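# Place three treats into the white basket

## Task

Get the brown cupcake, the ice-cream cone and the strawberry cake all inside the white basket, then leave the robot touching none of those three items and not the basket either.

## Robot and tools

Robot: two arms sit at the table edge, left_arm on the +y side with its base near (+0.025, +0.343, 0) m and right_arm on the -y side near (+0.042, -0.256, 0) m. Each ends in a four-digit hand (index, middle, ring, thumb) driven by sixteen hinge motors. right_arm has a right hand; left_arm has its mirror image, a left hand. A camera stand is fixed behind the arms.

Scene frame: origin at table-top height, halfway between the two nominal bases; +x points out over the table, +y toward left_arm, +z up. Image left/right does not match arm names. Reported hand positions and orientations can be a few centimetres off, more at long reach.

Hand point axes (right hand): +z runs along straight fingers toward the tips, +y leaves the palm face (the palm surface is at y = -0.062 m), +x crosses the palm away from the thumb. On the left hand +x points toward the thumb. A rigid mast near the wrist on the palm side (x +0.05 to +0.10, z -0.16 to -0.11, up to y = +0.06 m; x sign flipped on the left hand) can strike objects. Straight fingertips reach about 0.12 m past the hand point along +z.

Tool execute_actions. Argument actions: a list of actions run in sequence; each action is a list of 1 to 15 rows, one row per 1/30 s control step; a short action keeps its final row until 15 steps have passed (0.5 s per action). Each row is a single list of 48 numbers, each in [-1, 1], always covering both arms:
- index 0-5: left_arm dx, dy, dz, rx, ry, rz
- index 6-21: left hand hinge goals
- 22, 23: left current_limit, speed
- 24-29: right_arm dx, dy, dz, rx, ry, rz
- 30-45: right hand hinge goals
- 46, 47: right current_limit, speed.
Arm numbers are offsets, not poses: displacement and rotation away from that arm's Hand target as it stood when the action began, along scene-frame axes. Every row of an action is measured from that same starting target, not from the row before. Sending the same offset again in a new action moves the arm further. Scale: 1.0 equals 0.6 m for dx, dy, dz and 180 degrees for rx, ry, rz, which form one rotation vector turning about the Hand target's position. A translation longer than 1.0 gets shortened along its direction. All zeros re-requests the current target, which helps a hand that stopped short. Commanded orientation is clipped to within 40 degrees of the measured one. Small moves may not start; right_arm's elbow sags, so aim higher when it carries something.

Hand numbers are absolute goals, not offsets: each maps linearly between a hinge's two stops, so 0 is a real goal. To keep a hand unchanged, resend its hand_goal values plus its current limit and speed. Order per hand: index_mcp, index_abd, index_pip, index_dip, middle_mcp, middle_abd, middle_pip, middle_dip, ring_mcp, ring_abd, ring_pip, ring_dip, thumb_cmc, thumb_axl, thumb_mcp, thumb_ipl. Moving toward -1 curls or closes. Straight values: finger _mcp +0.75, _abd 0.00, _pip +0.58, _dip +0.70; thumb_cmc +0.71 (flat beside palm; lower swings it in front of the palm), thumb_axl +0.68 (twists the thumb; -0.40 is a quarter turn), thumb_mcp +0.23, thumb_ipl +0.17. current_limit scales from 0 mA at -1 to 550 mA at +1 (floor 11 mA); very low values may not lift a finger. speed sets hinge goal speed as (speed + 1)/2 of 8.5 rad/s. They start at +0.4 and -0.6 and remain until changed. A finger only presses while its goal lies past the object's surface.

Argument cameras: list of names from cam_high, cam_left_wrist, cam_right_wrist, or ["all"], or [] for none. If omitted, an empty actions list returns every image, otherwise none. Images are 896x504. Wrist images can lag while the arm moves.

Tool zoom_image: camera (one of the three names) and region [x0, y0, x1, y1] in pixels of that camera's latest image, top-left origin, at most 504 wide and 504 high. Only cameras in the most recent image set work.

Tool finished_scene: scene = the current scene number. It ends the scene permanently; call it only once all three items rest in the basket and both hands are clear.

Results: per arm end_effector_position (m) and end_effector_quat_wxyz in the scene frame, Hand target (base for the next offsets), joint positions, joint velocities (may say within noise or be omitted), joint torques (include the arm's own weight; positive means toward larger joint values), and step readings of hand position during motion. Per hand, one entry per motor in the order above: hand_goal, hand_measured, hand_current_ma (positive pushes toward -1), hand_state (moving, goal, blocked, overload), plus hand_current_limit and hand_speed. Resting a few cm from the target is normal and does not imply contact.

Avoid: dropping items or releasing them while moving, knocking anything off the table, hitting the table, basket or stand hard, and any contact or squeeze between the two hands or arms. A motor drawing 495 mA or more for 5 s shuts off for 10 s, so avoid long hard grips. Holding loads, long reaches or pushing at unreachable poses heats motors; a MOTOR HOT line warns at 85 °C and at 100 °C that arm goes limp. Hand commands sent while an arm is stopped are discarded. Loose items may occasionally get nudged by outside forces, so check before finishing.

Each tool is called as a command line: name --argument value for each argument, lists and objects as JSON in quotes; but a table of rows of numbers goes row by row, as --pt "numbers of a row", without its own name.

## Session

execute_actions --actions '[]'

zoom_image --camera "cam_high" --region '[240, 120, 640, 420]'

Scene clock: 0.00 s.
left_arm: end_effector_position=(+0.6852, +0.5338, +0.2812) hand_goal=(+0.754, +0.000, +0.576, +0.696, +0.754, +0.000, +0.576, +0.696, +0.754, +0.000, +0.576, +0.696, +0.714, +0.678, +0.226, +0.168) hand_measured=(+0.754, +0.000, +0.576, +0.696, +0.754, +0.000, +0.576, +0.696, +0.754, +0.000, +0.576, +0.696, +0.714, +0.678, +0.226, +0.168) hand_current_ma=(+0, +0, +0, +0, +0, +0, +0, +0, +0, +0, +0, +0, +0, +0, +0, +0) hand_state=(goal, goal, goal, goal, goal, goal, goal, goal, goal, goal, goal, goal, goal, goal, goal, goal) hand_current_limit=0.40 hand_speed=-0.60 end_effector_quat_wxyz=(-0.092, +0.794, +0.190, +0.570) | right_arm: end_effector_position=(+0.5249, +0.2016, +0.3729) hand_goal=(+0.754, +0.000, +0.576, +0.696, +0.754, +0.000, +0.576, +0.696, +0.754, +0.000, +0.576, +0.696, +0.714, +0.678, +0.226, +0.168) hand_measured=(+0.754, +0.000, +0.576, +0.696, +0.754, +0.000, +0.576, +0.696, +0.754, +0.000, +0.576, +0.696, +0.714, +0.678, +0.226, +0.168) hand_current_ma=(+0, +0, +0, +0, +0, +0, +0, +0, +0, +0, +0, +0, +0, +0, +0, +0) hand_state=(goal, goal, goal, goal, goal, goal, goal, goal, goal, goal, goal, goal, goal, goal, goal, goal) hand_current_limit=0.40 hand_speed=-0.60 end_effector_quat_wxyz=(-0.221, +0.652, +0.708, +0.157)
Joint positions: left_arm=[0.368 1.592 1.127 0.127 0.013 1.5] | right_arm=[0.705 1.822 2.165 -1.613 -0.467 0.73]
Joint velocities: within noise
Joint torques (N m): no reading
Heat: left arm: hottest elbow 29 °C; right arm: hottest elbow 29 °C.
Hand target: left_arm +0.6910, +0.5363, +0.3002; -0.094, +0.784, +0.187, +0.585 | right_arm +0.5282, +0.2046, +0.3797; -0.220, +0.650, +0.708, +0.166
camera_calibration:
cam_left_wrist: T_world_to_cam=[[-0.494648, 0.377946, -0.782611, 0.316097], [-0.698861, 0.36233, 0.616694, 0.0704633], [0.516641, 0.851982, 0.0849062, -0.704901], [0, 0, 0, 1]] pos_world=[0.569781, 0.455564, 0.263777]
cam_right_wrist: T_world_to_cam=[[0.637364, -0.625002, -0.450711, -0.00421486], [-0.425508, -0.773115, 0.470357, 0.150699], [-0.642426, -0.108007, -0.758699, 0.760542], [0, 0, 0, 1]] pos_world=[0.555401, 0.196017, 0.50424]

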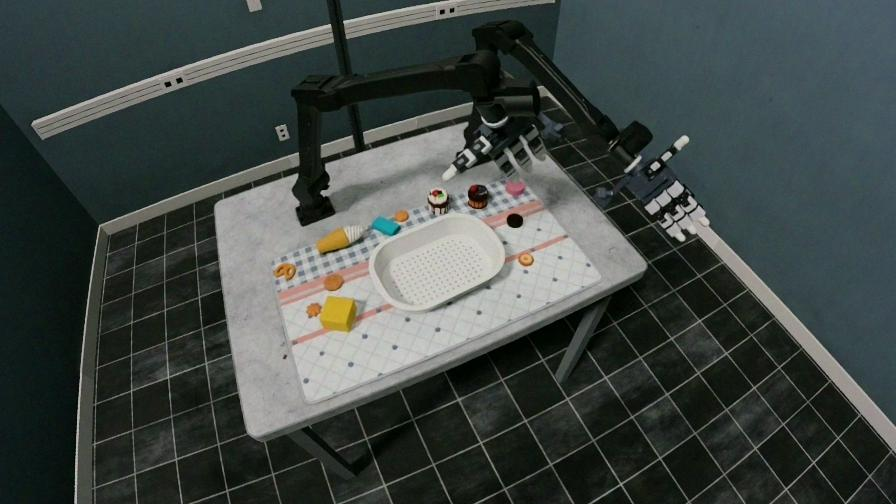

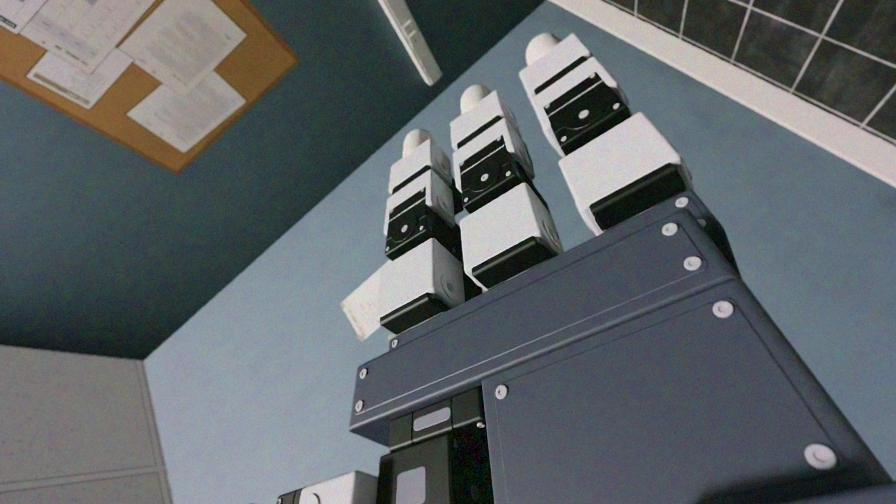

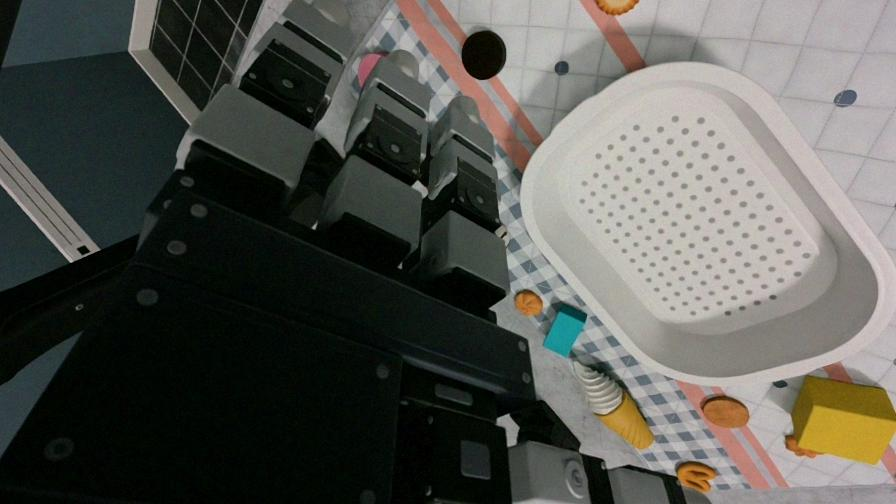

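Scaled by 1.260 from the camera's 896x504 image, which has a finer 1280x720 frame.

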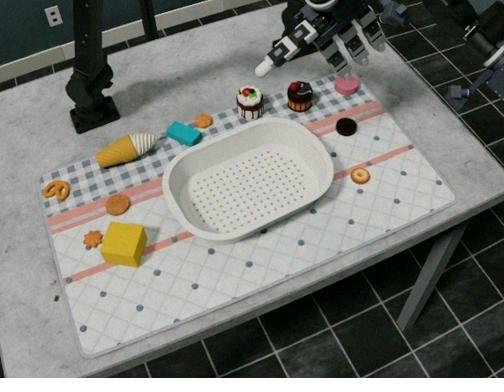

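zoom_image --camera "cam_high" --region '[400, 160, 520, 230]'

zoom_image --camera "cam_high" --region '[300, 205, 420, 275]'

Scaled by 4.200 from the camera's 896x504 image, which has a finer 1280x720 frame.

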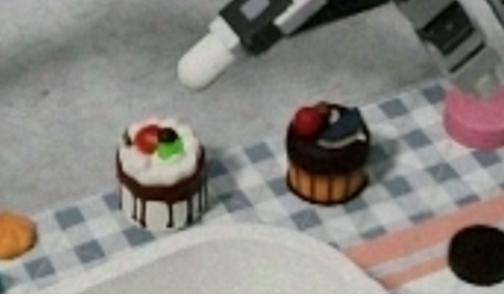

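Scaled by 4.200 from the camera's 896x504 image, which has a finer 1280x720 frame.

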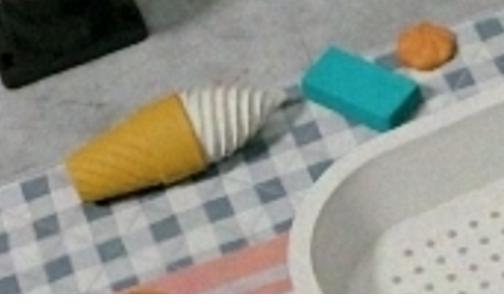

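execute_actions --actions '[[[0,0,0,0,0,0,0.754,0.22,0.576,0.696,0.95,0,-0.88,-0.6,0.754,-0.22,0.576,0.696,0.714,0.678,-0.6,0.168,0.4,-0.6,-0.0799,-0.092,0,-0.0239,-0.0306,0.0897,0.754,0.22,0.576,0.696,0.95,0,-0.88,-0.6,0.754,-0.22,0.576,0.696,0.714,0.678,-0.6,0.168,0.4,-0.6]],[[-0.1031,-0.0533,-0.007,-0.1022,-0.0074,0.1322,0.754,0.22,0.576,0.696,0.95,0,-0.88,-0.6,0.754,-0.22,0.576,0.696,0.714,0.678,-0.6,0.168,0.4,-0.6,-0.0799,-0.092,-0.02,-0.0239,-0.0306,0.0897,0.754,0.22,0.576,0.696,0.95,0,-0.88,-0.6,0.754,-0.22,0.576,0.696,0.714,0.678,-0.6,0.168,0.4,-0.6]],[[-0.1031,-0.0533,-0.007,-0.1022,-0.0074,0.1322,0.754,0.22,0.576,0.696,0.95,0,-0.88,-0.6,0.754,-0.22,0.576,0.696,0.714,0.678,-0.6,0.168,0.4,-0.6,-0.0799,-0.092,-0.04,-0.0239,-0.0306,0.0897,0.754,0.22,0.576,0.696,0.95,0,-0.88,-0.6,0.754,-0.22,0.576,0.696,0.714,0.678,-0.6,0.168,0.4,-0.6]],[[-0.1031,-0.0533,-0.007,-0.1022,-0.0074,0.1322,0.754,0.22,0.576,0.696,0.95,0,-0.88,-0.6,0.754,-0.22,0.576,0.696,0.714,0.678,-0.6,0.168,0.4,-0.6,-0.0799,-0.092,-0.04,-0.0239,-0.0306,0.0897,0.754,0.22,0.576,0.696,0.95,0,-0.88,-0.6,0.754,-0.22,0.576,0.696,0.714,0.678,-0.6,0.168,0.4,-0.6]],[[-0.1031,-0.0533,-0.007,-0.1022,-0.0074,0.1322,0.754,0.22,0.576,0.696,0.95,0,-0.88,-0.6,0.754,-0.22,0.576,0.696,0.714,0.678,-0.6,0.168,0.4,-0.6,-0.0799,-0.092,-0.04,-0.0239,-0.0306,0.0897,0.754,0.22,0.576,0.696,0.95,0,-0.88,-0.6,0.754,-0.22,0.576,0.696,0.714,0.678,-0.6,0.168,0.4,-0.6]],[[-0.1031,-0.0533,-0.007,-0.1022,-0.0074,0.1322,0.754,0.22,0.576,0.696,0.95,0,-0.88,-0.6,0.754,-0.22,0.576,0.696,0.714,0.678,-0.6,0.168,0.4,-0.6,-0.0799,-0.092,-0.04,0,0,0,0.754,0.22,0.576,0.696,0.95,0,-0.88,-0.6,0.754,-0.22,0.576,0.696,0.714,0.678,-0.6,0.168,0.4,-0.6]],[[-0.1031,-0.0533,-0.007,0,0,0,0.754,0.22,0.576,0.696,0.95,0,-0.88,-0.6,0.754,-0.22,0.576,0.696,0.714,0.678,-0.6,0.168,0.4,-0.6,0,0,0,0,0,0,0.754,0.22,0.576,0.696,0.95,0,-0.88,-0.6,0.754,-0.22,0.576,0.696,0.714,0.678,-0.6,0.168,0.4,-0.6]],[[-0.1031,-0.0533,-0.007,0,0,0,0.754,0.22,0.576,0.696,0.95,0,-0.88,-0.6,0.754,-0.22,0.576,0.696,0.714,0.678,-0.6,0.168,0.4,-0.6,0,0,0,0,0,0,0.754,0.22,0.576,0.696,0.95,0,-0.88,-0.6,0.754,-0.22,0.576,0.696,0.714,0.678,-0.6,0.168,0.4,-0.6]]]' --cameras '["all"]'

zoom_image --camera "cam_high" --region '[350, 190, 530, 320]'

Scene clock: 73.17 s.
left_arm: end_effector_position=(+0.2607, +0.3146, +0.2662) hand_goal=(+0.754, +0.220, +0.576, +0.696, +0.950, +0.000, -0.880, -0.600, +0.754, -0.220, +0.576, +0.696, +0.714, +0.678, -0.600, +0.168) hand_measured=(+0.752, +0.216, +0.576, +0.696, +0.950, -0.002, -0.874, -0.598, +0.752, -0.220, +0.576, +0.696, +0.714, +0.678, -0.602, +0.168) hand_current_ma=(-1, -6, +0, +0, -1, -1, +7, +4, -1, -1, +0, +0, +0, +0, -4, +0) hand_state=(goal, goal, goal, goal, goal, goal, goal, goal, goal, goal, goal, goal, goal, goal, goal, goal) hand_current_limit=0.40 hand_speed=-0.60 end_effector_quat_wxyz=(-0.003, +0.085, +0.996, -0.002) | right_arm: end_effector_position=(+0.2428, -0.1250, +0.2714) hand_goal=(+0.754, +0.220, +0.576, +0.696, +0.950, +0.000, -0.880, -0.600, +0.754, -0.220, +0.576, +0.696, +0.714, +0.678, -0.600, +0.168) hand_measured=(+0.752, +0.218, +0.576, +0.696, +0.948, +0.000, -0.874, -0.598, +0.752, -0.216, +0.576, +0.696, +0.714, +0.678, -0.600, +0.168) hand_current_ma=(+0, +0, +0, +0, +0, +0, +2, +0, +0, +0, +0, +0, +0, +0, +0, +0) hand_state=(goal, goal, goal, goal, goal, goal, goal, goal, goal, goal, goal, goal, goal, goal, goal, goal) hand_current_limit=0.40 hand_speed=-0.60 end_effector_quat_wxyz=(+0.032, +0.013, +0.999, +0.015)
Joint positions: left_arm=[-0.478 1.04 1.099 -1.633 0.005 -1.839] | right_arm=[0.212 0.75 0.95 -1.701 -0.013 -1.298]
Joint torques (N m): left_arm=[-2.08 -6.18 9.4 -0.25 -0.25 -0.02] | right_arm=[-0.44 -1.49 9.5 0.84 -0.31 -0.16]
Heat: left arm: hottest elbow 36 °C; right arm: hottest elbow 36 °C.
Hand target: left_arm +0.2580, +0.3124, +0.2709; +0.000, +0.087, +0.996, +0.000 | right_arm +0.2407, -0.1267, +0.2715; +0.001, +0.018, +1.000, +0.000
Off the commanded pose: left_arm 0.006 m, 0 deg | right_arm 0.003 m, 4 deg.
joint sent to its limit (right arm) — joint 4 (wrist pitch), lower limit. The joint targets are off in orientation, not in position.
Step readings (end_effector_position of left_arm | right_arm):
0: (+0.6852, +0.5338, +0.2812) | (+0.5249, +0.2016, +0.3729)
1: (+0.6852, +0.5338, +0.2812) | (+0.5250, +0.2017, +0.3728)
2: (+0.6852, +0.5338, +0.2812) | (+0.5239, +0.2008, +0.3720)
4: (+0.6852, +0.5338, +0.2812) | (+0.5135, +0.1906, +0.3642)
8: (+0.6852, +0.5338, +0.2812) | (+0.4867, +0.1636, +0.3575)
15: (+0.6852, +0.5338, +0.2812) | (+0.4773, +0.1503, +0.3865)
16: (+0.6852, +0.5351, +0.2815) | (+0.4767, +0.1498, +0.3880)
17: (+0.6838, +0.5409, +0.2800) | (+0.4756, +0.1469, +0.3867)
19: (+0.6710, +0.5461, +0.2739) | (+0.4651, +0.1329, +0.3733)
23: (+0.6333, +0.5312, +0.2606) | (+0.4412, +0.1051, +0.3532)
30: (+0.6269, +0.5034, +0.2732) | (+0.4328, +0.0949, +0.3694)
31: (+0.6262, +0.5033, +0.2733) | (+0.4322, +0.0947, +0.3703)
32: (+0.6229, +0.5061, +0.2725) | (+0.4314, +0.0915, +0.3685)
34: (+0.6083, +0.5086, +0.2700) | (+0.4202, +0.0784, +0.3548)
38: (+0.5768, +0.4878, +0.2665) | (+0.3963, +0.0491, +0.3334)
45: (+0.5567, +0.4679, +0.2566) | (+0.3868, +0.0398, +0.3456)
46: (+0.5545, +0.4690, +0.2558) | (+0.3859, +0.0396, +0.3460)
47: (+0.5510, +0.4689, +0.2553) | (+0.3849, +0.0367, +0.3437)
49: (+0.5395, +0.4676, +0.2542) | (+0.3749, +0.0233, +0.3302)
53: (+0.5143, +0.4469, +0.2519) | (+0.3518, -0.0056, +0.3110)
60: (+0.4932, +0.4389, +0.2638) | (+0.3401, -0.0150, +0.3220)
61: (+0.4930, +0.4396, +0.2676) | (+0.3394, -0.0154, +0.3218)
62: (+0.4912, +0.4376, +0.2695) | (+0.3378, -0.0182, +0.3190)
64: (+0.4804, +0.4311, +0.2652) | (+0.3295, -0.0322, +0.3065)
68: (+0.4489, +0.4098, +0.2510) | (+0.3079, -0.0597, +0.2897)
75: (+0.4384, +0.4042, +0.2739) | (+0.2943, -0.0697, +0.2978)
76: (+0.4386, +0.4033, +0.2752) | (+0.2934, -0.0702, +0.2975)
77: (+0.4346, +0.3984, +0.2713) | (+0.2913, -0.0718, +0.2953)
79: (+0.4200, +0.3868, +0.2611) | (+0.2821, -0.0823, +0.2843)
83: (+0.3916, +0.3717, +0.2531) | (+0.2590, -0.1080, +0.2664)
90: (+0.3786, +0.3718, +0.2602) | (+0.2471, -0.1233, +0.2735)
91: (+0.3776, +0.3723, +0.2604) | (+0.2464, -0.1240, +0.2738)
92: (+0.3756, +0.3717, +0.2609) | (+0.2460, -0.1244, +0.2736)
94: (+0.3672, +0.3703, +0.2602) | (+0.2452, -0.1250, +0.2727)
98: (+0.3398, +0.3584, +0.2623) | (+0.2438, -0.1252, +0.2714)
105: (+0.3249, +0.3481, +0.2723) | (+0.2431, -0.1250, +0.2714)
106: (+0.3243, +0.3479, +0.2719) | (+0.2430, -0.1250, +0.2714)
107: (+0.3213, +0.3462, +0.2706) | (+0.2430, -0.1250, +0.2714)
109: (+0.3101, +0.3415, +0.2653) | (+0.2429, -0.1250, +0.2714)
113: (+0.2791, +0.3258, +0.2591) | (+0.2428, -0.1250, +0.2714)
120: (+0.2635, +0.3162, +0.2661) | (+0.2428, -0.1250, +0.2714)
camera_calibration:
cam_left_wrist: T_world_to_cam=[[0.685501, -0.727343, 0.0325621, 0.000411358], [-0.544032, -0.481987, 0.686817, 0.0691033], [-0.483857, -0.488528, -0.726101, 0.600967], [0, 0, 0, 1]] pos_world=[0.328094, 0.327195, 0.388888]
cam_right_wrist: T_world_to_cam=[[0.812894, 0.577808, 0.0730784, -0.108786], [0.33195, -0.562754, 0.757045, -0.40953], [0.478552, -0.591139, -0.649263, 0.104708], [0, 0, 0, 1]] pos_world=[0.174267, -0.10571, 0.385966]

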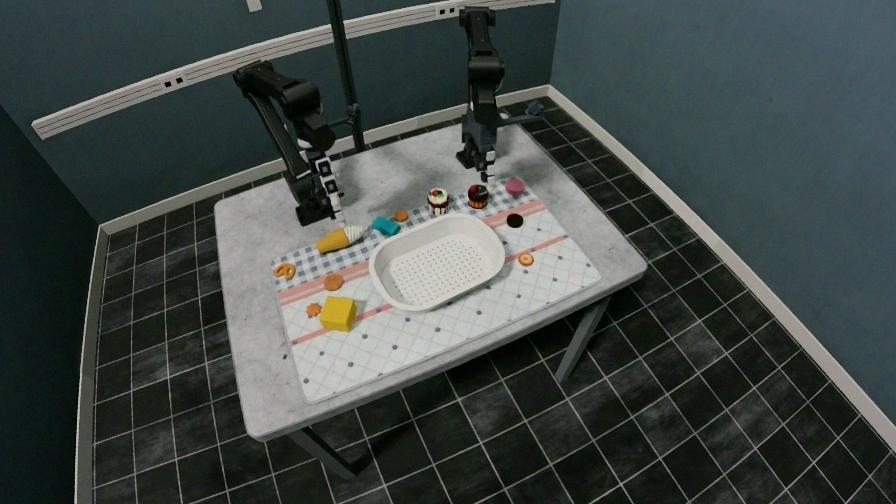

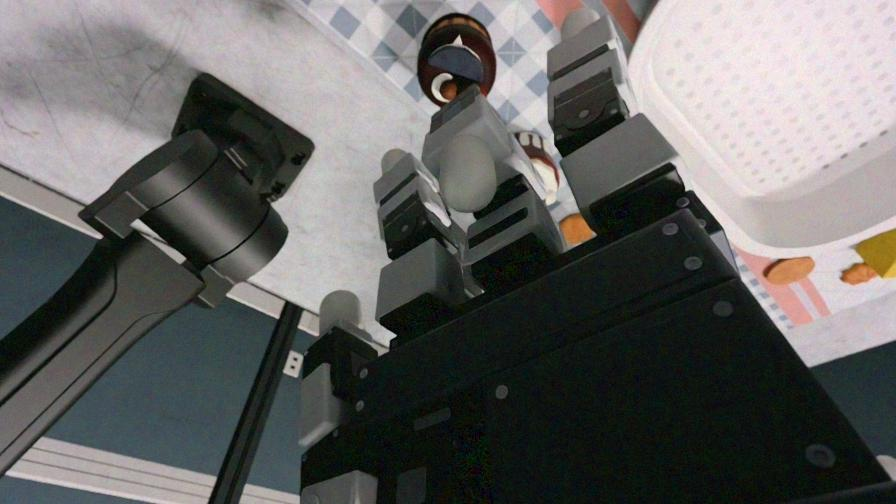

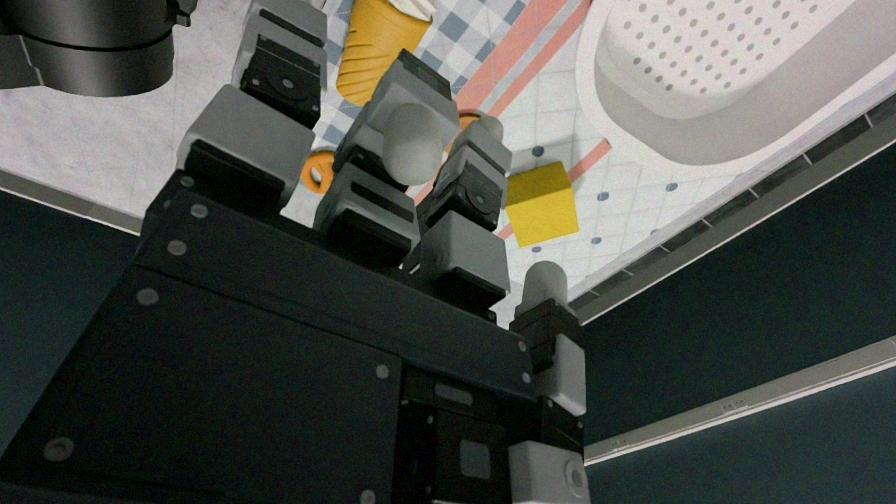

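Scaled by 2.800 from the camera's 896x504 image, which has a finer 1280x720 frame.

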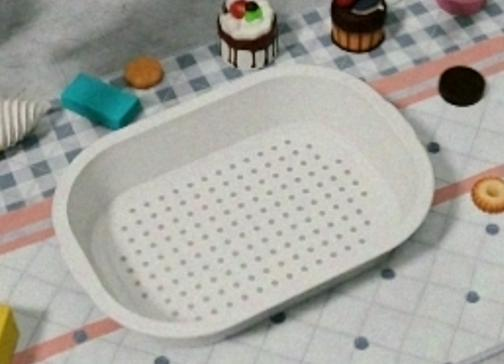

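execute_actions --actions '[[[-0.015,-0.009,-0.06,0,0,0,0.754,0.22,0.576,0.696,0.95,0,-0.88,-0.6,0.754,-0.22,0.576,0.696,0.714,0.678,-0.6,0.168,0.4,-0.6,0,0,-0.06,0,0,0,0.754,0.22,0.576,0.696,0.95,0,-0.88,-0.6,0.754,-0.22,0.576,0.696,0.714,0.678,-0.6,0.168,0.4,-0.6]],[[0,0,-0.05,0,0,0,0.754,0.22,0.576,0.696,0.95,0,-0.88,-0.6,0.754,-0.22,0.576,0.696,0.714,0.678,-0.6,0.168,0.4,-0.6,0,0,-0.05,0,0,0,0.754,0.22,0.576,0.696,0.95,0,-0.88,-0.6,0.754,-0.22,0.576,0.696,0.714,0.678,-0.6,0.168,0.4,-0.6]]]' --cameras '["all"]'

zoom_image --camera "cam_right_wrist" --region '[240, 0, 540, 170]'

Scene clock: 102.67 s.
left_arm: end_effector_position=(+0.2472, +0.3109, +0.2022) hand_goal=(+0.754, +0.220, +0.576, +0.696, +0.950, +0.000, -0.880, -0.600, +0.754, -0.220, +0.576, +0.696, +0.714, +0.678, -0.600, +0.168) hand_measured=(+0.752, +0.216, +0.576, +0.696, +0.950, -0.002, -0.874, -0.598, +0.752, -0.220, +0.576, +0.696, +0.714, +0.678, -0.602, +0.168) hand_current_ma=(-1, -5, +0, +0, -1, -1, +7, +4, -1, -1, +0, +0, +0, +0, -4, +0) hand_state=(goal, goal, goal, goal, goal, goal, goal, goal, goal, goal, goal, goal, goal, goal, goal, goal) hand_current_limit=0.40 hand_speed=-0.60 end_effector_quat_wxyz=(-0.011, +0.085, +0.996, +0.002) | right_arm: end_effector_position=(+0.2386, -0.1281, +0.2059) hand_goal=(+0.754, +0.220, +0.576, +0.696, +0.950, +0.000, -0.880, -0.600, +0.754, -0.220, +0.576, +0.696, +0.714, +0.678, -0.600, +0.168) hand_measured=(+0.752, +0.218, +0.576, +0.696, +0.948, +0.000, -0.874, -0.598, +0.752, -0.216, +0.576, +0.696, +0.714, +0.678, -0.600, +0.168) hand_current_ma=(+0, +0, +0, +0, +0, +0, +2, +0, +0, +0, +0, +0, +0, +0, +0, +0) hand_state=(goal, goal, goal, goal, goal, goal, goal, goal, goal, goal, goal, goal, goal, goal, goal, goal) hand_current_limit=0.40 hand_speed=-0.60 end_effector_quat_wxyz=(-0.004, +0.016, +1.000, +0.001)
Joint positions: left_arm=[-0.513 1.028 0.921 -1.485 0.005 -1.875] | right_arm=[0.212 0.769 0.797 -1.606 -0.003 -1.291]
Joint torques (N m): left_arm=[-2.08 -5.89 9.05 0.44 -0.25 0] | right_arm=[1.03 -1.14 9.76 1.01 -0.05 0]
Heat: left arm: hottest elbow 36 °C; right arm: hottest elbow 37 °C.
Hand target: left_arm +0.2490, +0.3069, +0.2049; +0.000, +0.087, +0.996, +0.000 | right_arm +0.2407, -0.1267, +0.2056; +0.001, +0.018, +1.000, +0.000
Off the commanded pose: left_arm 0.005 m, 1 deg | right_arm 0.003 m, 1 deg.
Step readings (end_effector_position of left_arm | right_arm):
0: (+0.2607, +0.3146, +0.2662) | (+0.2428, -0.1250, +0.2714)
1: (+0.2605, +0.3147, +0.2661) | (+0.2428, -0.1250, +0.2712)
2: (+0.2600, +0.3146, +0.2647) | (+0.2424, -0.1251, +0.2701)
4: (+0.2575, +0.3136, +0.2560) | (+0.2407, -0.1262, +0.2625)
8: (+0.2489, +0.3128, +0.2356) | (+0.2358, -0.1285, +0.2430)
15: (+0.2481, +0.3109, +0.2304) | (+0.2376, -0.1282, +0.2370)
16: (+0.2481, +0.3107, +0.2302) | (+0.2378, -0.1282, +0.2368)
17: (+0.2488, +0.3103, +0.2287) | (+0.2385, -0.1280, +0.2358)
19: (+0.2499, +0.3097, +0.2217) | (+0.2404, -0.1275, +0.2286)
23: (+0.2469, +0.3112, +0.2064) | (+0.2370, -0.1284, +0.2099)
30: (+0.2469, +0.3112, +0.2023) | (+0.2382, -0.1282, +0.2058)
camera_calibration:
cam_left_wrist: T_world_to_cam=[[0.686113, -0.727325, 0.0157122, 0.0122427], [-0.533202, -0.488062, 0.691007, 0.102358], [-0.494918, -0.482487, -0.722677, 0.546193], [0, 0, 0, 1]] pos_world=[0.316499, 0.322393, 0.323798]
cam_right_wrist: T_world_to_cam=[[0.819377, 0.573253, -0.00159925, -0.0855203], [0.382084, -0.544046, 0.747012, -0.367722], [0.427357, -0.612695, -0.664809, 0.0750672], [0, 0, 0, 1]] pos_world=[0.178493, -0.105039, 0.324461]

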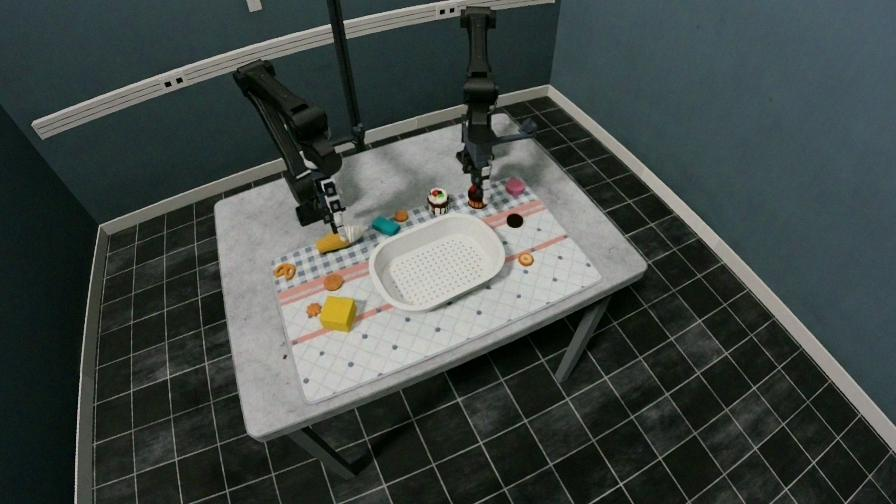

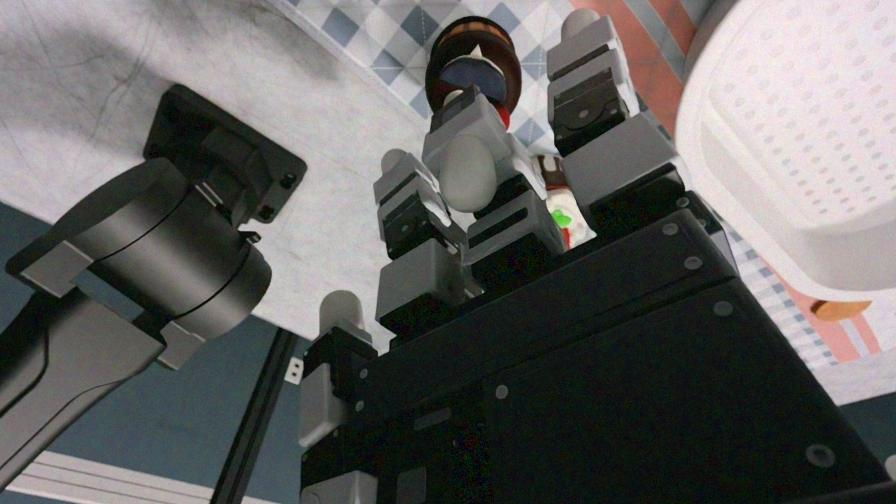

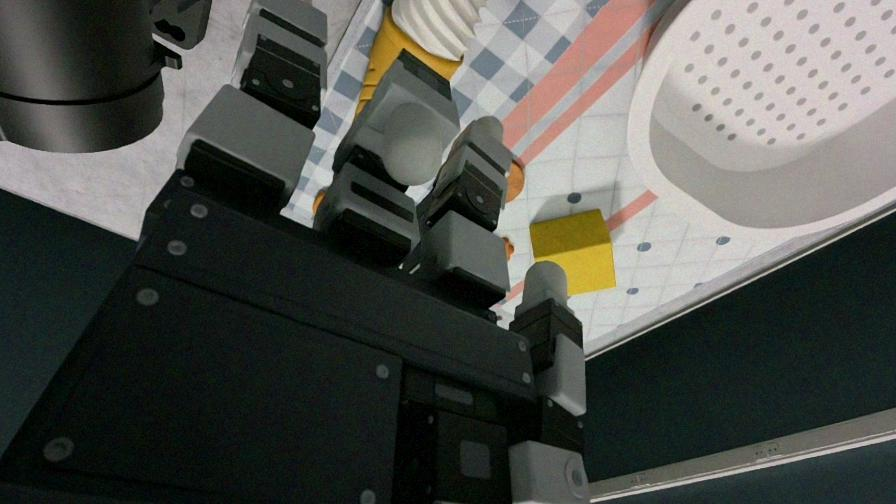

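Scaled by 1.680 from the camera's 896x504 image, which has a finer 1280x720 frame.

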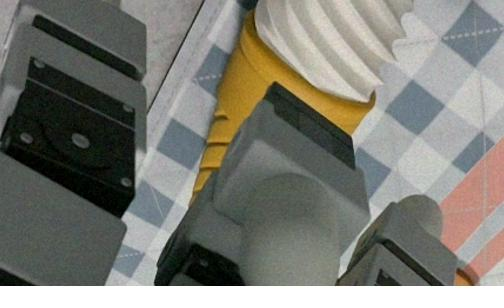

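execute_actions --actions '[[[-0.004,-0.012,-0.05,0,0,0,0.754,0.22,0.576,0.696,0.95,0,-0.88,-0.6,0.754,-0.22,0.576,0.696,0.714,0.678,-0.6,0.168,0.4,-0.6,0.013,0,-0.05,0,0,0,0.754,0.22,0.576,0.696,0.95,0,-0.88,-0.6,0.754,-0.22,0.576,0.696,0.714,0.678,-0.6,0.168,0.4,-0.6]],[[0,0,-0.02,0,0,0,0.754,0.22,0.576,0.696,0.95,0,-0.88,-0.6,0.754,-0.22,0.576,0.696,0.714,0.678,-0.6,0.168,0.4,-0.6,0,0,-0.02,0,0,0,0.754,0.22,0.576,0.696,0.95,0,-0.88,-0.6,0.754,-0.22,0.576,0.696,0.714,0.678,-0.6,0.168,0.4,-0.6]]]' --cameras '["cam_left_wrist", "cam_right_wrist", "cam_high"]'

zoom_image --camera "cam_right_wrist" --region '[240, 0, 540, 170]'

Scene clock: 156.63 s.
left_arm: end_effector_position=(+0.2442, +0.3042, +0.1653) hand_goal=(+0.754, +0.220, +0.576, +0.696, +0.950, +0.000, -0.880, -0.600, +0.754, -0.220, +0.576, +0.696, +0.714, +0.678, -0.600, +0.168) hand_measured=(+0.752, +0.216, +0.576, +0.696, +0.950, -0.002, -0.874, -0.598, +0.752, -0.220, +0.576, +0.696, +0.714, +0.678, -0.602, +0.168) hand_current_ma=(-1, -5, +0, +0, -1, -1, +7, +4, -1, +0, +0, +0, +0, +0, -4, +0) hand_state=(goal, goal, goal, goal, goal, goal, goal, goal, goal, goal, goal, goal, goal, goal, goal, goal) hand_current_limit=0.40 hand_speed=-0.60 end_effector_quat_wxyz=(+0.001, +0.085, +0.996, -0.003) | right_arm: end_effector_position=(+0.2463, -0.1262, +0.1666) hand_goal=(+0.754, +0.220, +0.576, +0.696, +0.950, +0.000, -0.880, -0.600, +0.754, -0.220, +0.576, +0.696, +0.714, +0.678, -0.600, +0.168) hand_measured=(+0.752, +0.218, +0.576, +0.696, +0.948, +0.000, -0.874, -0.598, +0.752, -0.216, +0.576, +0.696, +0.714, +0.678, -0.600, +0.168) hand_current_ma=(+0, +0, +0, +0, +0, +0, +2, +0, +0, +0, +0, +0, +0, +0, +0, +0) hand_state=(goal, goal, goal, goal, goal, goal, goal, goal, goal, goal, goal, goal, goal, goal, goal, goal) hand_current_limit=0.40 hand_speed=-0.60 end_effector_quat_wxyz=(+0.002, +0.017, +1.000, +0.002)
Joint positions: left_arm=[-0.542 1.028 0.826 -1.365 0.004 -1.904] | right_arm=[0.212 0.79 0.702 -1.479 -0.003 -1.291]
Joint torques (N m): left_arm=[-2.08 -3.84 8.77 0.49 -0.25 -0.01] | right_arm=[0.09 -0.79 9.51 1.07 -0.07 -0.08]
Heat: left arm: hottest elbow 36 °C; right arm: hottest elbow 36 °C.
Hand target: left_arm +0.2465, +0.2998, +0.1630; +0.000, +0.087, +0.996, +0.000 | right_arm +0.2485, -0.1267, +0.1635; +0.001, +0.018, +1.000, +0.000
Off the commanded pose: left_arm 0.006 m, 0 deg | right_arm 0.004 m, 0 deg.
Step readings (end_effector_position of left_arm | right_arm):
0: (+0.2472, +0.3109, +0.2022) | (+0.2387, -0.1281, +0.2059)
1: (+0.2472, +0.3109, +0.2020) | (+0.2387, -0.1281, +0.2058)
2: (+0.2477, +0.3101, +0.2007) | (+0.2397, -0.1278, +0.2049)
4: (+0.2485, +0.3080, +0.1935) | (+0.2428, -0.1270, +0.1992)
8: (+0.2440, +0.3062, +0.1793) | (+0.2428, -0.1271, +0.1831)
15: (+0.2437, +0.3046, +0.1754) | (+0.2453, -0.1265, +0.1775)
16: (+0.2440, +0.3045, +0.1753) | (+0.2455, -0.1264, +0.1776)
17: (+0.2443, +0.3043, +0.1748) | (+0.2460, -0.1263, +0.1773)
19: (+0.2453, +0.3037, +0.1723) | (+0.2472, -0.1260, +0.1753)
23: (+0.2440, +0.3042, +0.1668) | (+0.2461, -0.1263, +0.1687)
30: (+0.2441, +0.3042, +0.1653) | (+0.2462, -0.1262, +0.1666)
camera_calibration:
cam_left_wrist: T_world_to_cam=[[0.685576, -0.726963, 0.0388802, 0.00616419], [-0.548328, -0.480505, 0.684435, 0.125422], [-0.478876, -0.490551, -0.728037, 0.514216], [0, 0, 0, 1]] pos_world=[0.310792, 0.316996, 0.288285]
cam_right_wrist: T_world_to_cam=[[0.819539, 0.572964, 0.00825231, -0.0946996], [0.374099, -0.545891, 0.749702, -0.339012], [0.434057, -0.611323, -0.661725, 0.0447671], [0, 0, 0, 1]] pos_world=[0.185003, -0.103437, 0.284563]

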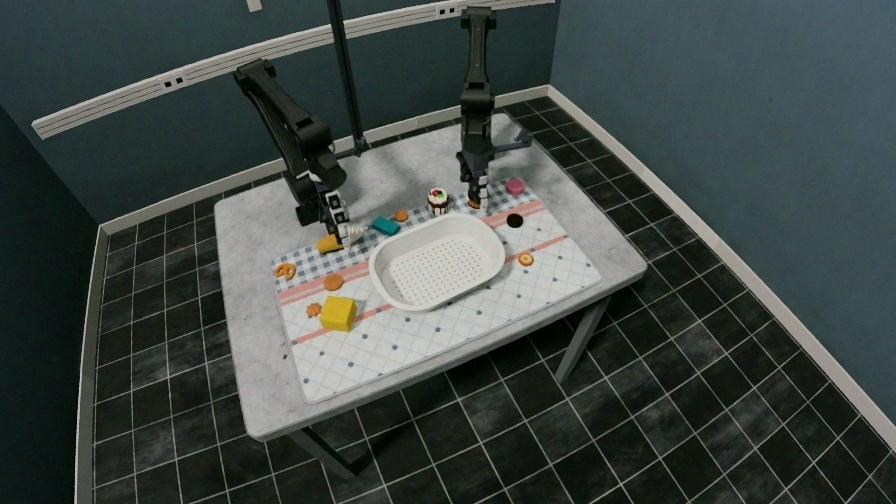

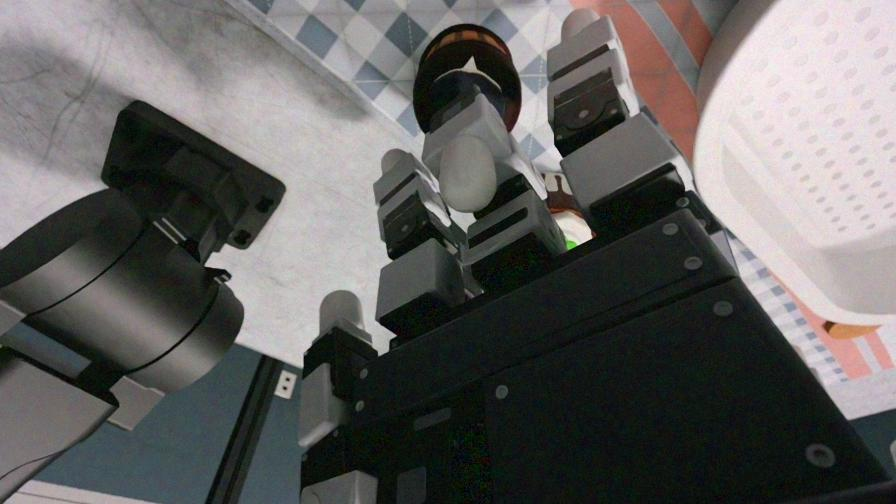

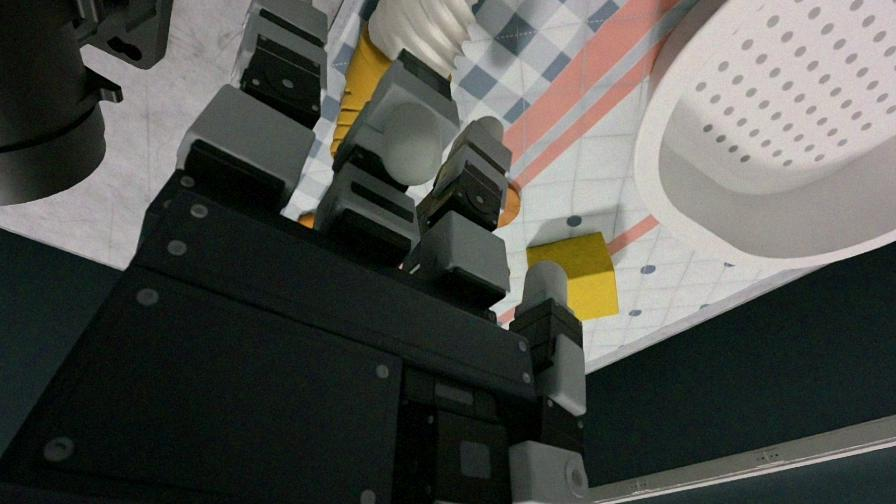

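Scaled by 1.680 from the camera's 896x504 image, which has a finer 1280x720 frame.

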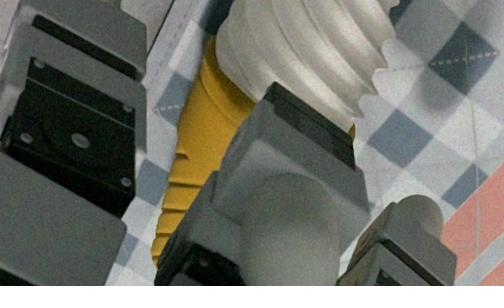

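execute_actions --actions '[[[0,0.006,-0.029,0,0,0,0.754,0.22,0.576,0.696,0.95,0,-0.88,-0.6,0.754,-0.22,0.576,0.696,0.714,0.678,-0.6,0.168,0.4,-0.6,0,0,-0.032,0,0,0,0.754,0.22,0.576,0.696,0.95,0,-0.88,-0.6,0.754,-0.22,0.576,0.696,0.714,0.678,-0.6,0.168,0.4,-0.6]],[[0,0,0,0,0,0,0.754,0.05,0.576,0.696,0.95,0,-0.88,-0.6,0.754,-0.04,0.576,0.696,0.714,0.678,-0.6,0.168,0.4,-0.6,0,0,0,0,0,0,0.754,0.0,0.576,0.696,0.95,0,-0.88,-0.6,0.754,-0.0,0.576,0.696,0.714,0.678,-0.6,0.168,0.4,-0.6]]]' --cameras '["cam_left_wrist", "cam_right_wrist"]'

Scene clock: 180.03 s.
left_arm: end_effector_position=(+0.2426, +0.3051, +0.1473) hand_goal=(+0.754, +0.050, +0.576, +0.696, +0.950, +0.000, -0.880, -0.600, +0.754, -0.040, +0.576, +0.696, +0.714, +0.678, -0.600, +0.168) hand_measured=(+0.752, +0.058, +0.576, +0.696, +0.950, -0.002, -0.874, -0.598, +0.752, -0.042, +0.576, +0.696, +0.714, +0.678, -0.602, +0.168) hand_current_ma=(-1, +12, +0, +0, -1, -1, +7, +4, -1, -3, +0, +0, +0, +0, -4, +0) hand_state=(goal, goal, goal, goal, goal, goal, goal, goal, goal, goal, goal, goal, goal, goal, goal, goal) hand_current_limit=0.40 hand_speed=-0.60 end_effector_quat_wxyz=(+0.000, +0.085, +0.996, -0.002) | right_arm: end_effector_position=(+0.2463, -0.1262, +0.1469) hand_goal=(+0.754, +0.000, +0.576, +0.696, +0.950, +0.000, -0.880, -0.600, +0.754, +0.000, +0.576, +0.696, +0.714, +0.678, -0.600, +0.168) hand_measured=(+0.752, +0.004, +0.576, +0.696, +0.948, +0.000, -0.874, -0.598, +0.752, -0.004, +0.576, +0.696, +0.714, +0.678, -0.600, +0.168) hand_current_ma=(+0, +0, +0, +0, +0, +0, +2, +0, +0, +0, +0, +0, +0, +0, +0, +0) hand_state=(goal, goal, goal, goal, goal, goal, goal, goal, goal, goal, goal, goal, goal, goal, goal, goal) hand_current_limit=0.40 hand_speed=-0.60 end_effector_quat_wxyz=(+0.001, +0.017, +1.000, +0.002)
Joint positions: left_arm=[-0.542 1.037 0.783 -1.316 0.004 -1.904] | right_arm=[0.212 0.798 0.654 -1.423 -0.003 -1.291]
Joint torques (N m): left_arm=[-0.97 -3.9 8.75 0.49 -0.25 0.09] | right_arm=[0.03 -0.85 9.55 1.05 -0.06 -0.08]
Heat: left arm: hottest elbow 36 °C; right arm: hottest elbow 36 °C.
Hand target: left_arm +0.2465, +0.3034, +0.1455; +0.000, +0.087, +0.996, +0.000 | right_arm +0.2486, -0.1267, +0.1444; +0.001, +0.018, +1.000, +0.000
Off the commanded pose: left_arm 0.005 m, 0 deg | right_arm 0.003 m, 0 deg.
Step readings (end_effector_position of left_arm | right_arm):
0: (+0.2442, +0.3042, +0.1653) | (+0.2463, -0.1262, +0.1666)
1: (+0.2443, +0.3041, +0.1651) | (+0.2464, -0.1262, +0.1666)
2: (+0.2446, +0.3039, +0.1643) | (+0.2468, -0.1261, +0.1658)
4: (+0.2450, +0.3037, +0.1598) | (+0.2479, -0.1258, +0.1616)
8: (+0.2420, +0.3054, +0.1507) | (+0.2451, -0.1265, +0.1502)
15: (+0.2424, +0.3052, +0.1473) | (+0.2460, -0.1263, +0.1468)
16: (+0.2425, +0.3051, +0.1473) | (+0.2461, -0.1263, +0.1469)
17: (+0.2425, +0.3051, +0.1473) | (+0.2462, -0.1263, +0.1469)
19: (+0.2426, +0.3051, +0.1473) | (+0.2462, -0.1263, +0.1469)
23: (+0.2426, +0.3051, +0.1473) | (+0.2463, -0.1262, +0.1469)
30: (+0.2426, +0.3051, +0.1473) | (+0.2463, -0.1262, +0.1469)
camera_calibration:
cam_left_wrist: T_world_to_cam=[[0.685638, -0.727019, 0.0366479, 0.00901031], [-0.546937, -0.481276, 0.685006, 0.137086], [-0.480375, -0.489711, -0.727615, 0.500844], [0, 0, 0, 1]] pos_world=[0.309393, 0.317796, 0.270186]
cam_right_wrist: T_world_to_cam=[[0.819519, 0.573007, 0.00715836, -0.0943207], [0.374961, -0.545635, 0.749458, -0.324424], [0.43335, -0.611511, -0.662013, 0.0319418], [0, 0, 0, 1]] pos_world=[0.185102, -0.103438, 0.264963]
Images, in order (width x height): cam_left_wrist 896x504, cam_right_wrist 896x504.

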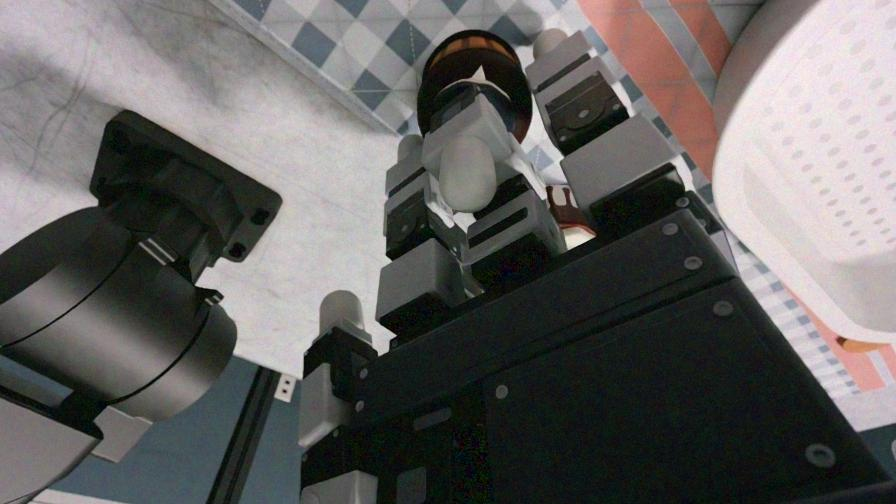

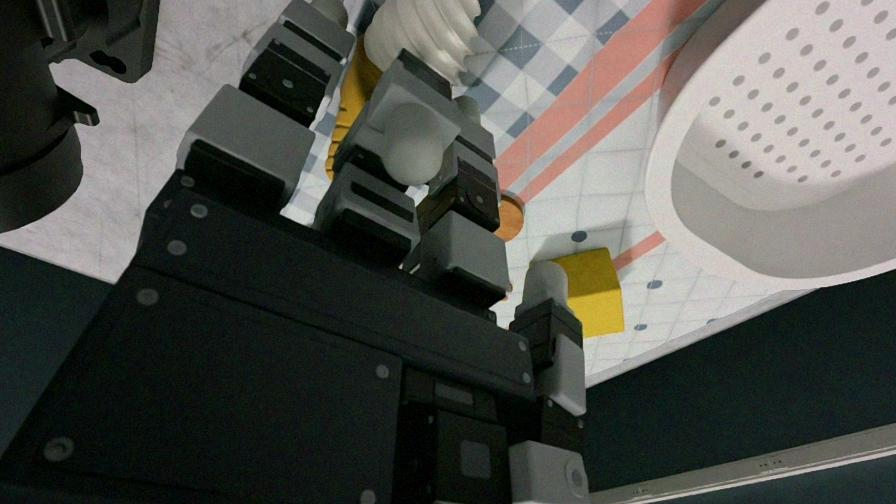

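execute_actions --actions '[[[0,0,0,0,0,0,0.754,-0.18,0.576,0.696,0.95,0,-0.88,-0.6,0.754,0.18,0.576,0.696,0.714,0.678,-0.6,0.168,0.4,-0.75,0,0,0,0,0,0,0.754,-0.28,0.576,0.696,0.95,0,-0.88,-0.6,0.754,0.28,0.576,0.696,0.714,0.678,-0.6,0.168,0.4,-0.75]],[[0,0,0,0,0,0,0.754,-0.18,0.576,0.696,0.95,0,-0.88,-0.6,0.754,0.18,0.576,0.696,0.714,0.678,-0.6,0.168,0.4,-0.75,0,0,0,0,0,0,0.754,-0.28,0.576,0.696,0.95,0,-0.88,-0.6,0.754,0.28,0.576,0.696,0.714,0.678,-0.6,0.168,0.4,-0.75]]]' --cameras '["cam_left_wrist", "cam_right_wrist"]'

Scene clock: 191.17 s.
left_arm: end_effector_position=(+0.2426, +0.3050, +0.1473) hand_goal=(+0.754, -0.180, +0.576, +0.696, +0.950, +0.000, -0.880, -0.600, +0.754, +0.180, +0.576, +0.696, +0.714, +0.678, -0.600, +0.168) hand_measured=(+0.752, +0.042, +0.576, +0.696, +0.950, -0.002, -0.874, -0.598, +0.752, -0.016, +0.576, +0.696, +0.714, +0.678, -0.602, +0.168) hand_current_ma=(-1, +385, +0, +0, -1, -1, +7, +4, -1, -385, +0, +0, +0, +0, -4, +0) hand_state=(goal, blocked, goal, goal, goal, goal, goal, goal, goal, blocked, goal, goal, goal, goal, goal, goal) hand_current_limit=0.40 hand_speed=-0.75 end_effector_quat_wxyz=(+0.000, +0.085, +0.996, -0.002) | right_arm: end_effector_position=(+0.2466, -0.1262, +0.1469) hand_goal=(+0.754, -0.280, +0.576, +0.696, +0.950, +0.000, -0.880, -0.600, +0.754, +0.280, +0.576, +0.696, +0.714, +0.678, -0.600, +0.168) hand_measured=(+0.752, -0.068, +0.576, +0.696, +0.948, +0.000, -0.874, -0.598, +0.752, +0.074, +0.576, +0.696, +0.714, +0.678, -0.600, +0.168) hand_current_ma=(+0, +385, +0, +0, +0, +0, +2, +0, +0, -385, +0, +0, +0, +0, +0, +0) hand_state=(goal, blocked, goal, goal, goal, goal, goal, goal, goal, blocked, goal, goal, goal, goal, goal, goal) hand_current_limit=0.40 hand_speed=-0.75 end_effector_quat_wxyz=(+0.002, +0.017, +1.000, +0.002)
Joint positions: left_arm=[-0.542 1.037 0.783 -1.315 0.004 -1.904] | right_arm=[0.212 0.798 0.654 -1.422 -0.003 -1.291]
Joint torques (N m): left_arm=[-1.03 -3.84 8.75 0.47 -0.25 0.1] | right_arm=[0.15 -0.85 9.52 1.05 -0.07 -0.07]
Heat: left arm: hottest elbow 35 °C; right arm: hottest elbow 37 °C.
Hand target: left_arm +0.2465, +0.3034, +0.1455; +0.000, +0.087, +0.996, +0.000 | right_arm +0.2486, -0.1267, +0.1444; +0.001, +0.018, +1.000, +0.000
Off the commanded pose: left_arm 0.005 m, 0 deg | right_arm 0.003 m, 0 deg.
Step readings (end_effector_position of left_arm | right_arm):
0: (+0.2426, +0.3051, +0.1473) | (+0.2463, -0.1262, +0.1469)
1: (+0.2426, +0.3051, +0.1473) | (+0.2463, -0.1262, +0.1469)
2: (+0.2426, +0.3051, +0.1473) | (+0.2463, -0.1262, +0.1469)
4: (+0.2426, +0.3050, +0.1473) | (+0.2466, -0.1262, +0.1469)
8: (+0.2426, +0.3050, +0.1473) | (+0.2466, -0.1262, +0.1469)
15: (+0.2426, +0.3050, +0.1473) | (+0.2466, -0.1262, +0.1469)
16: (+0.2426, +0.3050, +0.1473) | (+0.2466, -0.1262, +0.1469)
17: (+0.2426, +0.3050, +0.1473) | (+0.2466, -0.1262, +0.1469)
19: (+0.2426, +0.3050, +0.1473) | (+0.2466, -0.1262, +0.1469)
23: (+0.2426, +0.3050, +0.1473) | (+0.2466, -0.1262, +0.1469)
30: (+0.2426, +0.3050, +0.1473) | (+0.2466, -0.1262, +0.1469)
camera_calibration:
cam_left_wrist: T_world_to_cam=[[0.68566, -0.726982, 0.0369958, 0.00882517], [-0.547134, -0.48118, 0.684916, 0.137094], [-0.480119, -0.489861, -0.727682, 0.500782], [0, 0, 0, 1]] pos_world=[0.309393, 0.317696, 0.270186]
cam_right_wrist: T_world_to_cam=[[0.819539, 0.572964, 0.00825231, -0.094841], [0.374099, -0.545891, 0.749702, -0.324376], [0.434057, -0.611323, -0.661725, 0.0317282], [0, 0, 0, 1]] pos_world=[0.185303, -0.103337, 0.264963]
Images, in order (width x height): cam_left_wrist 896x504, cam_right_wrist 896x504.

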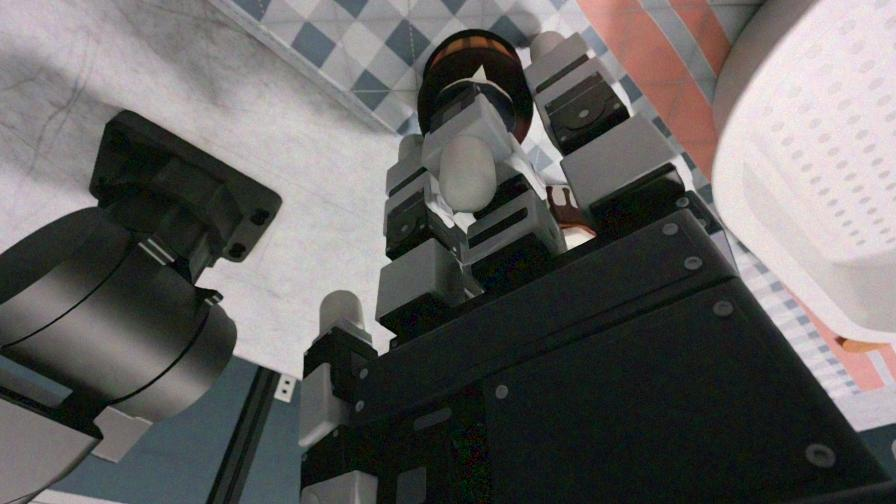

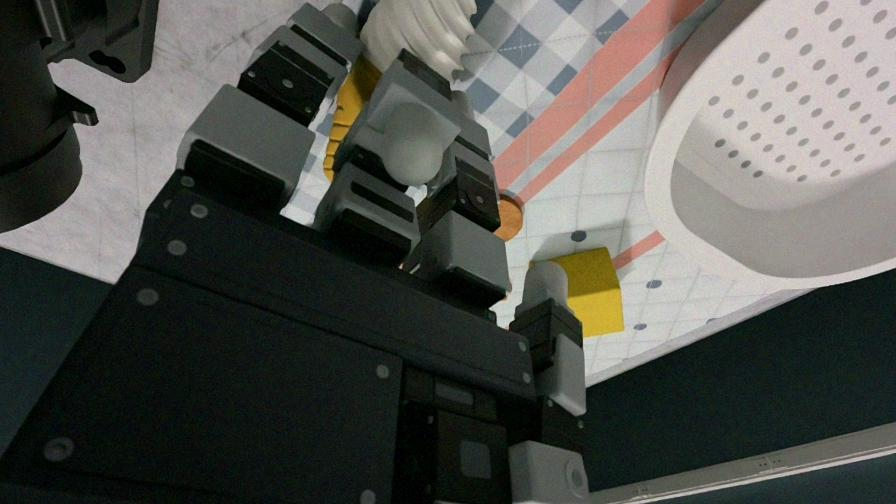

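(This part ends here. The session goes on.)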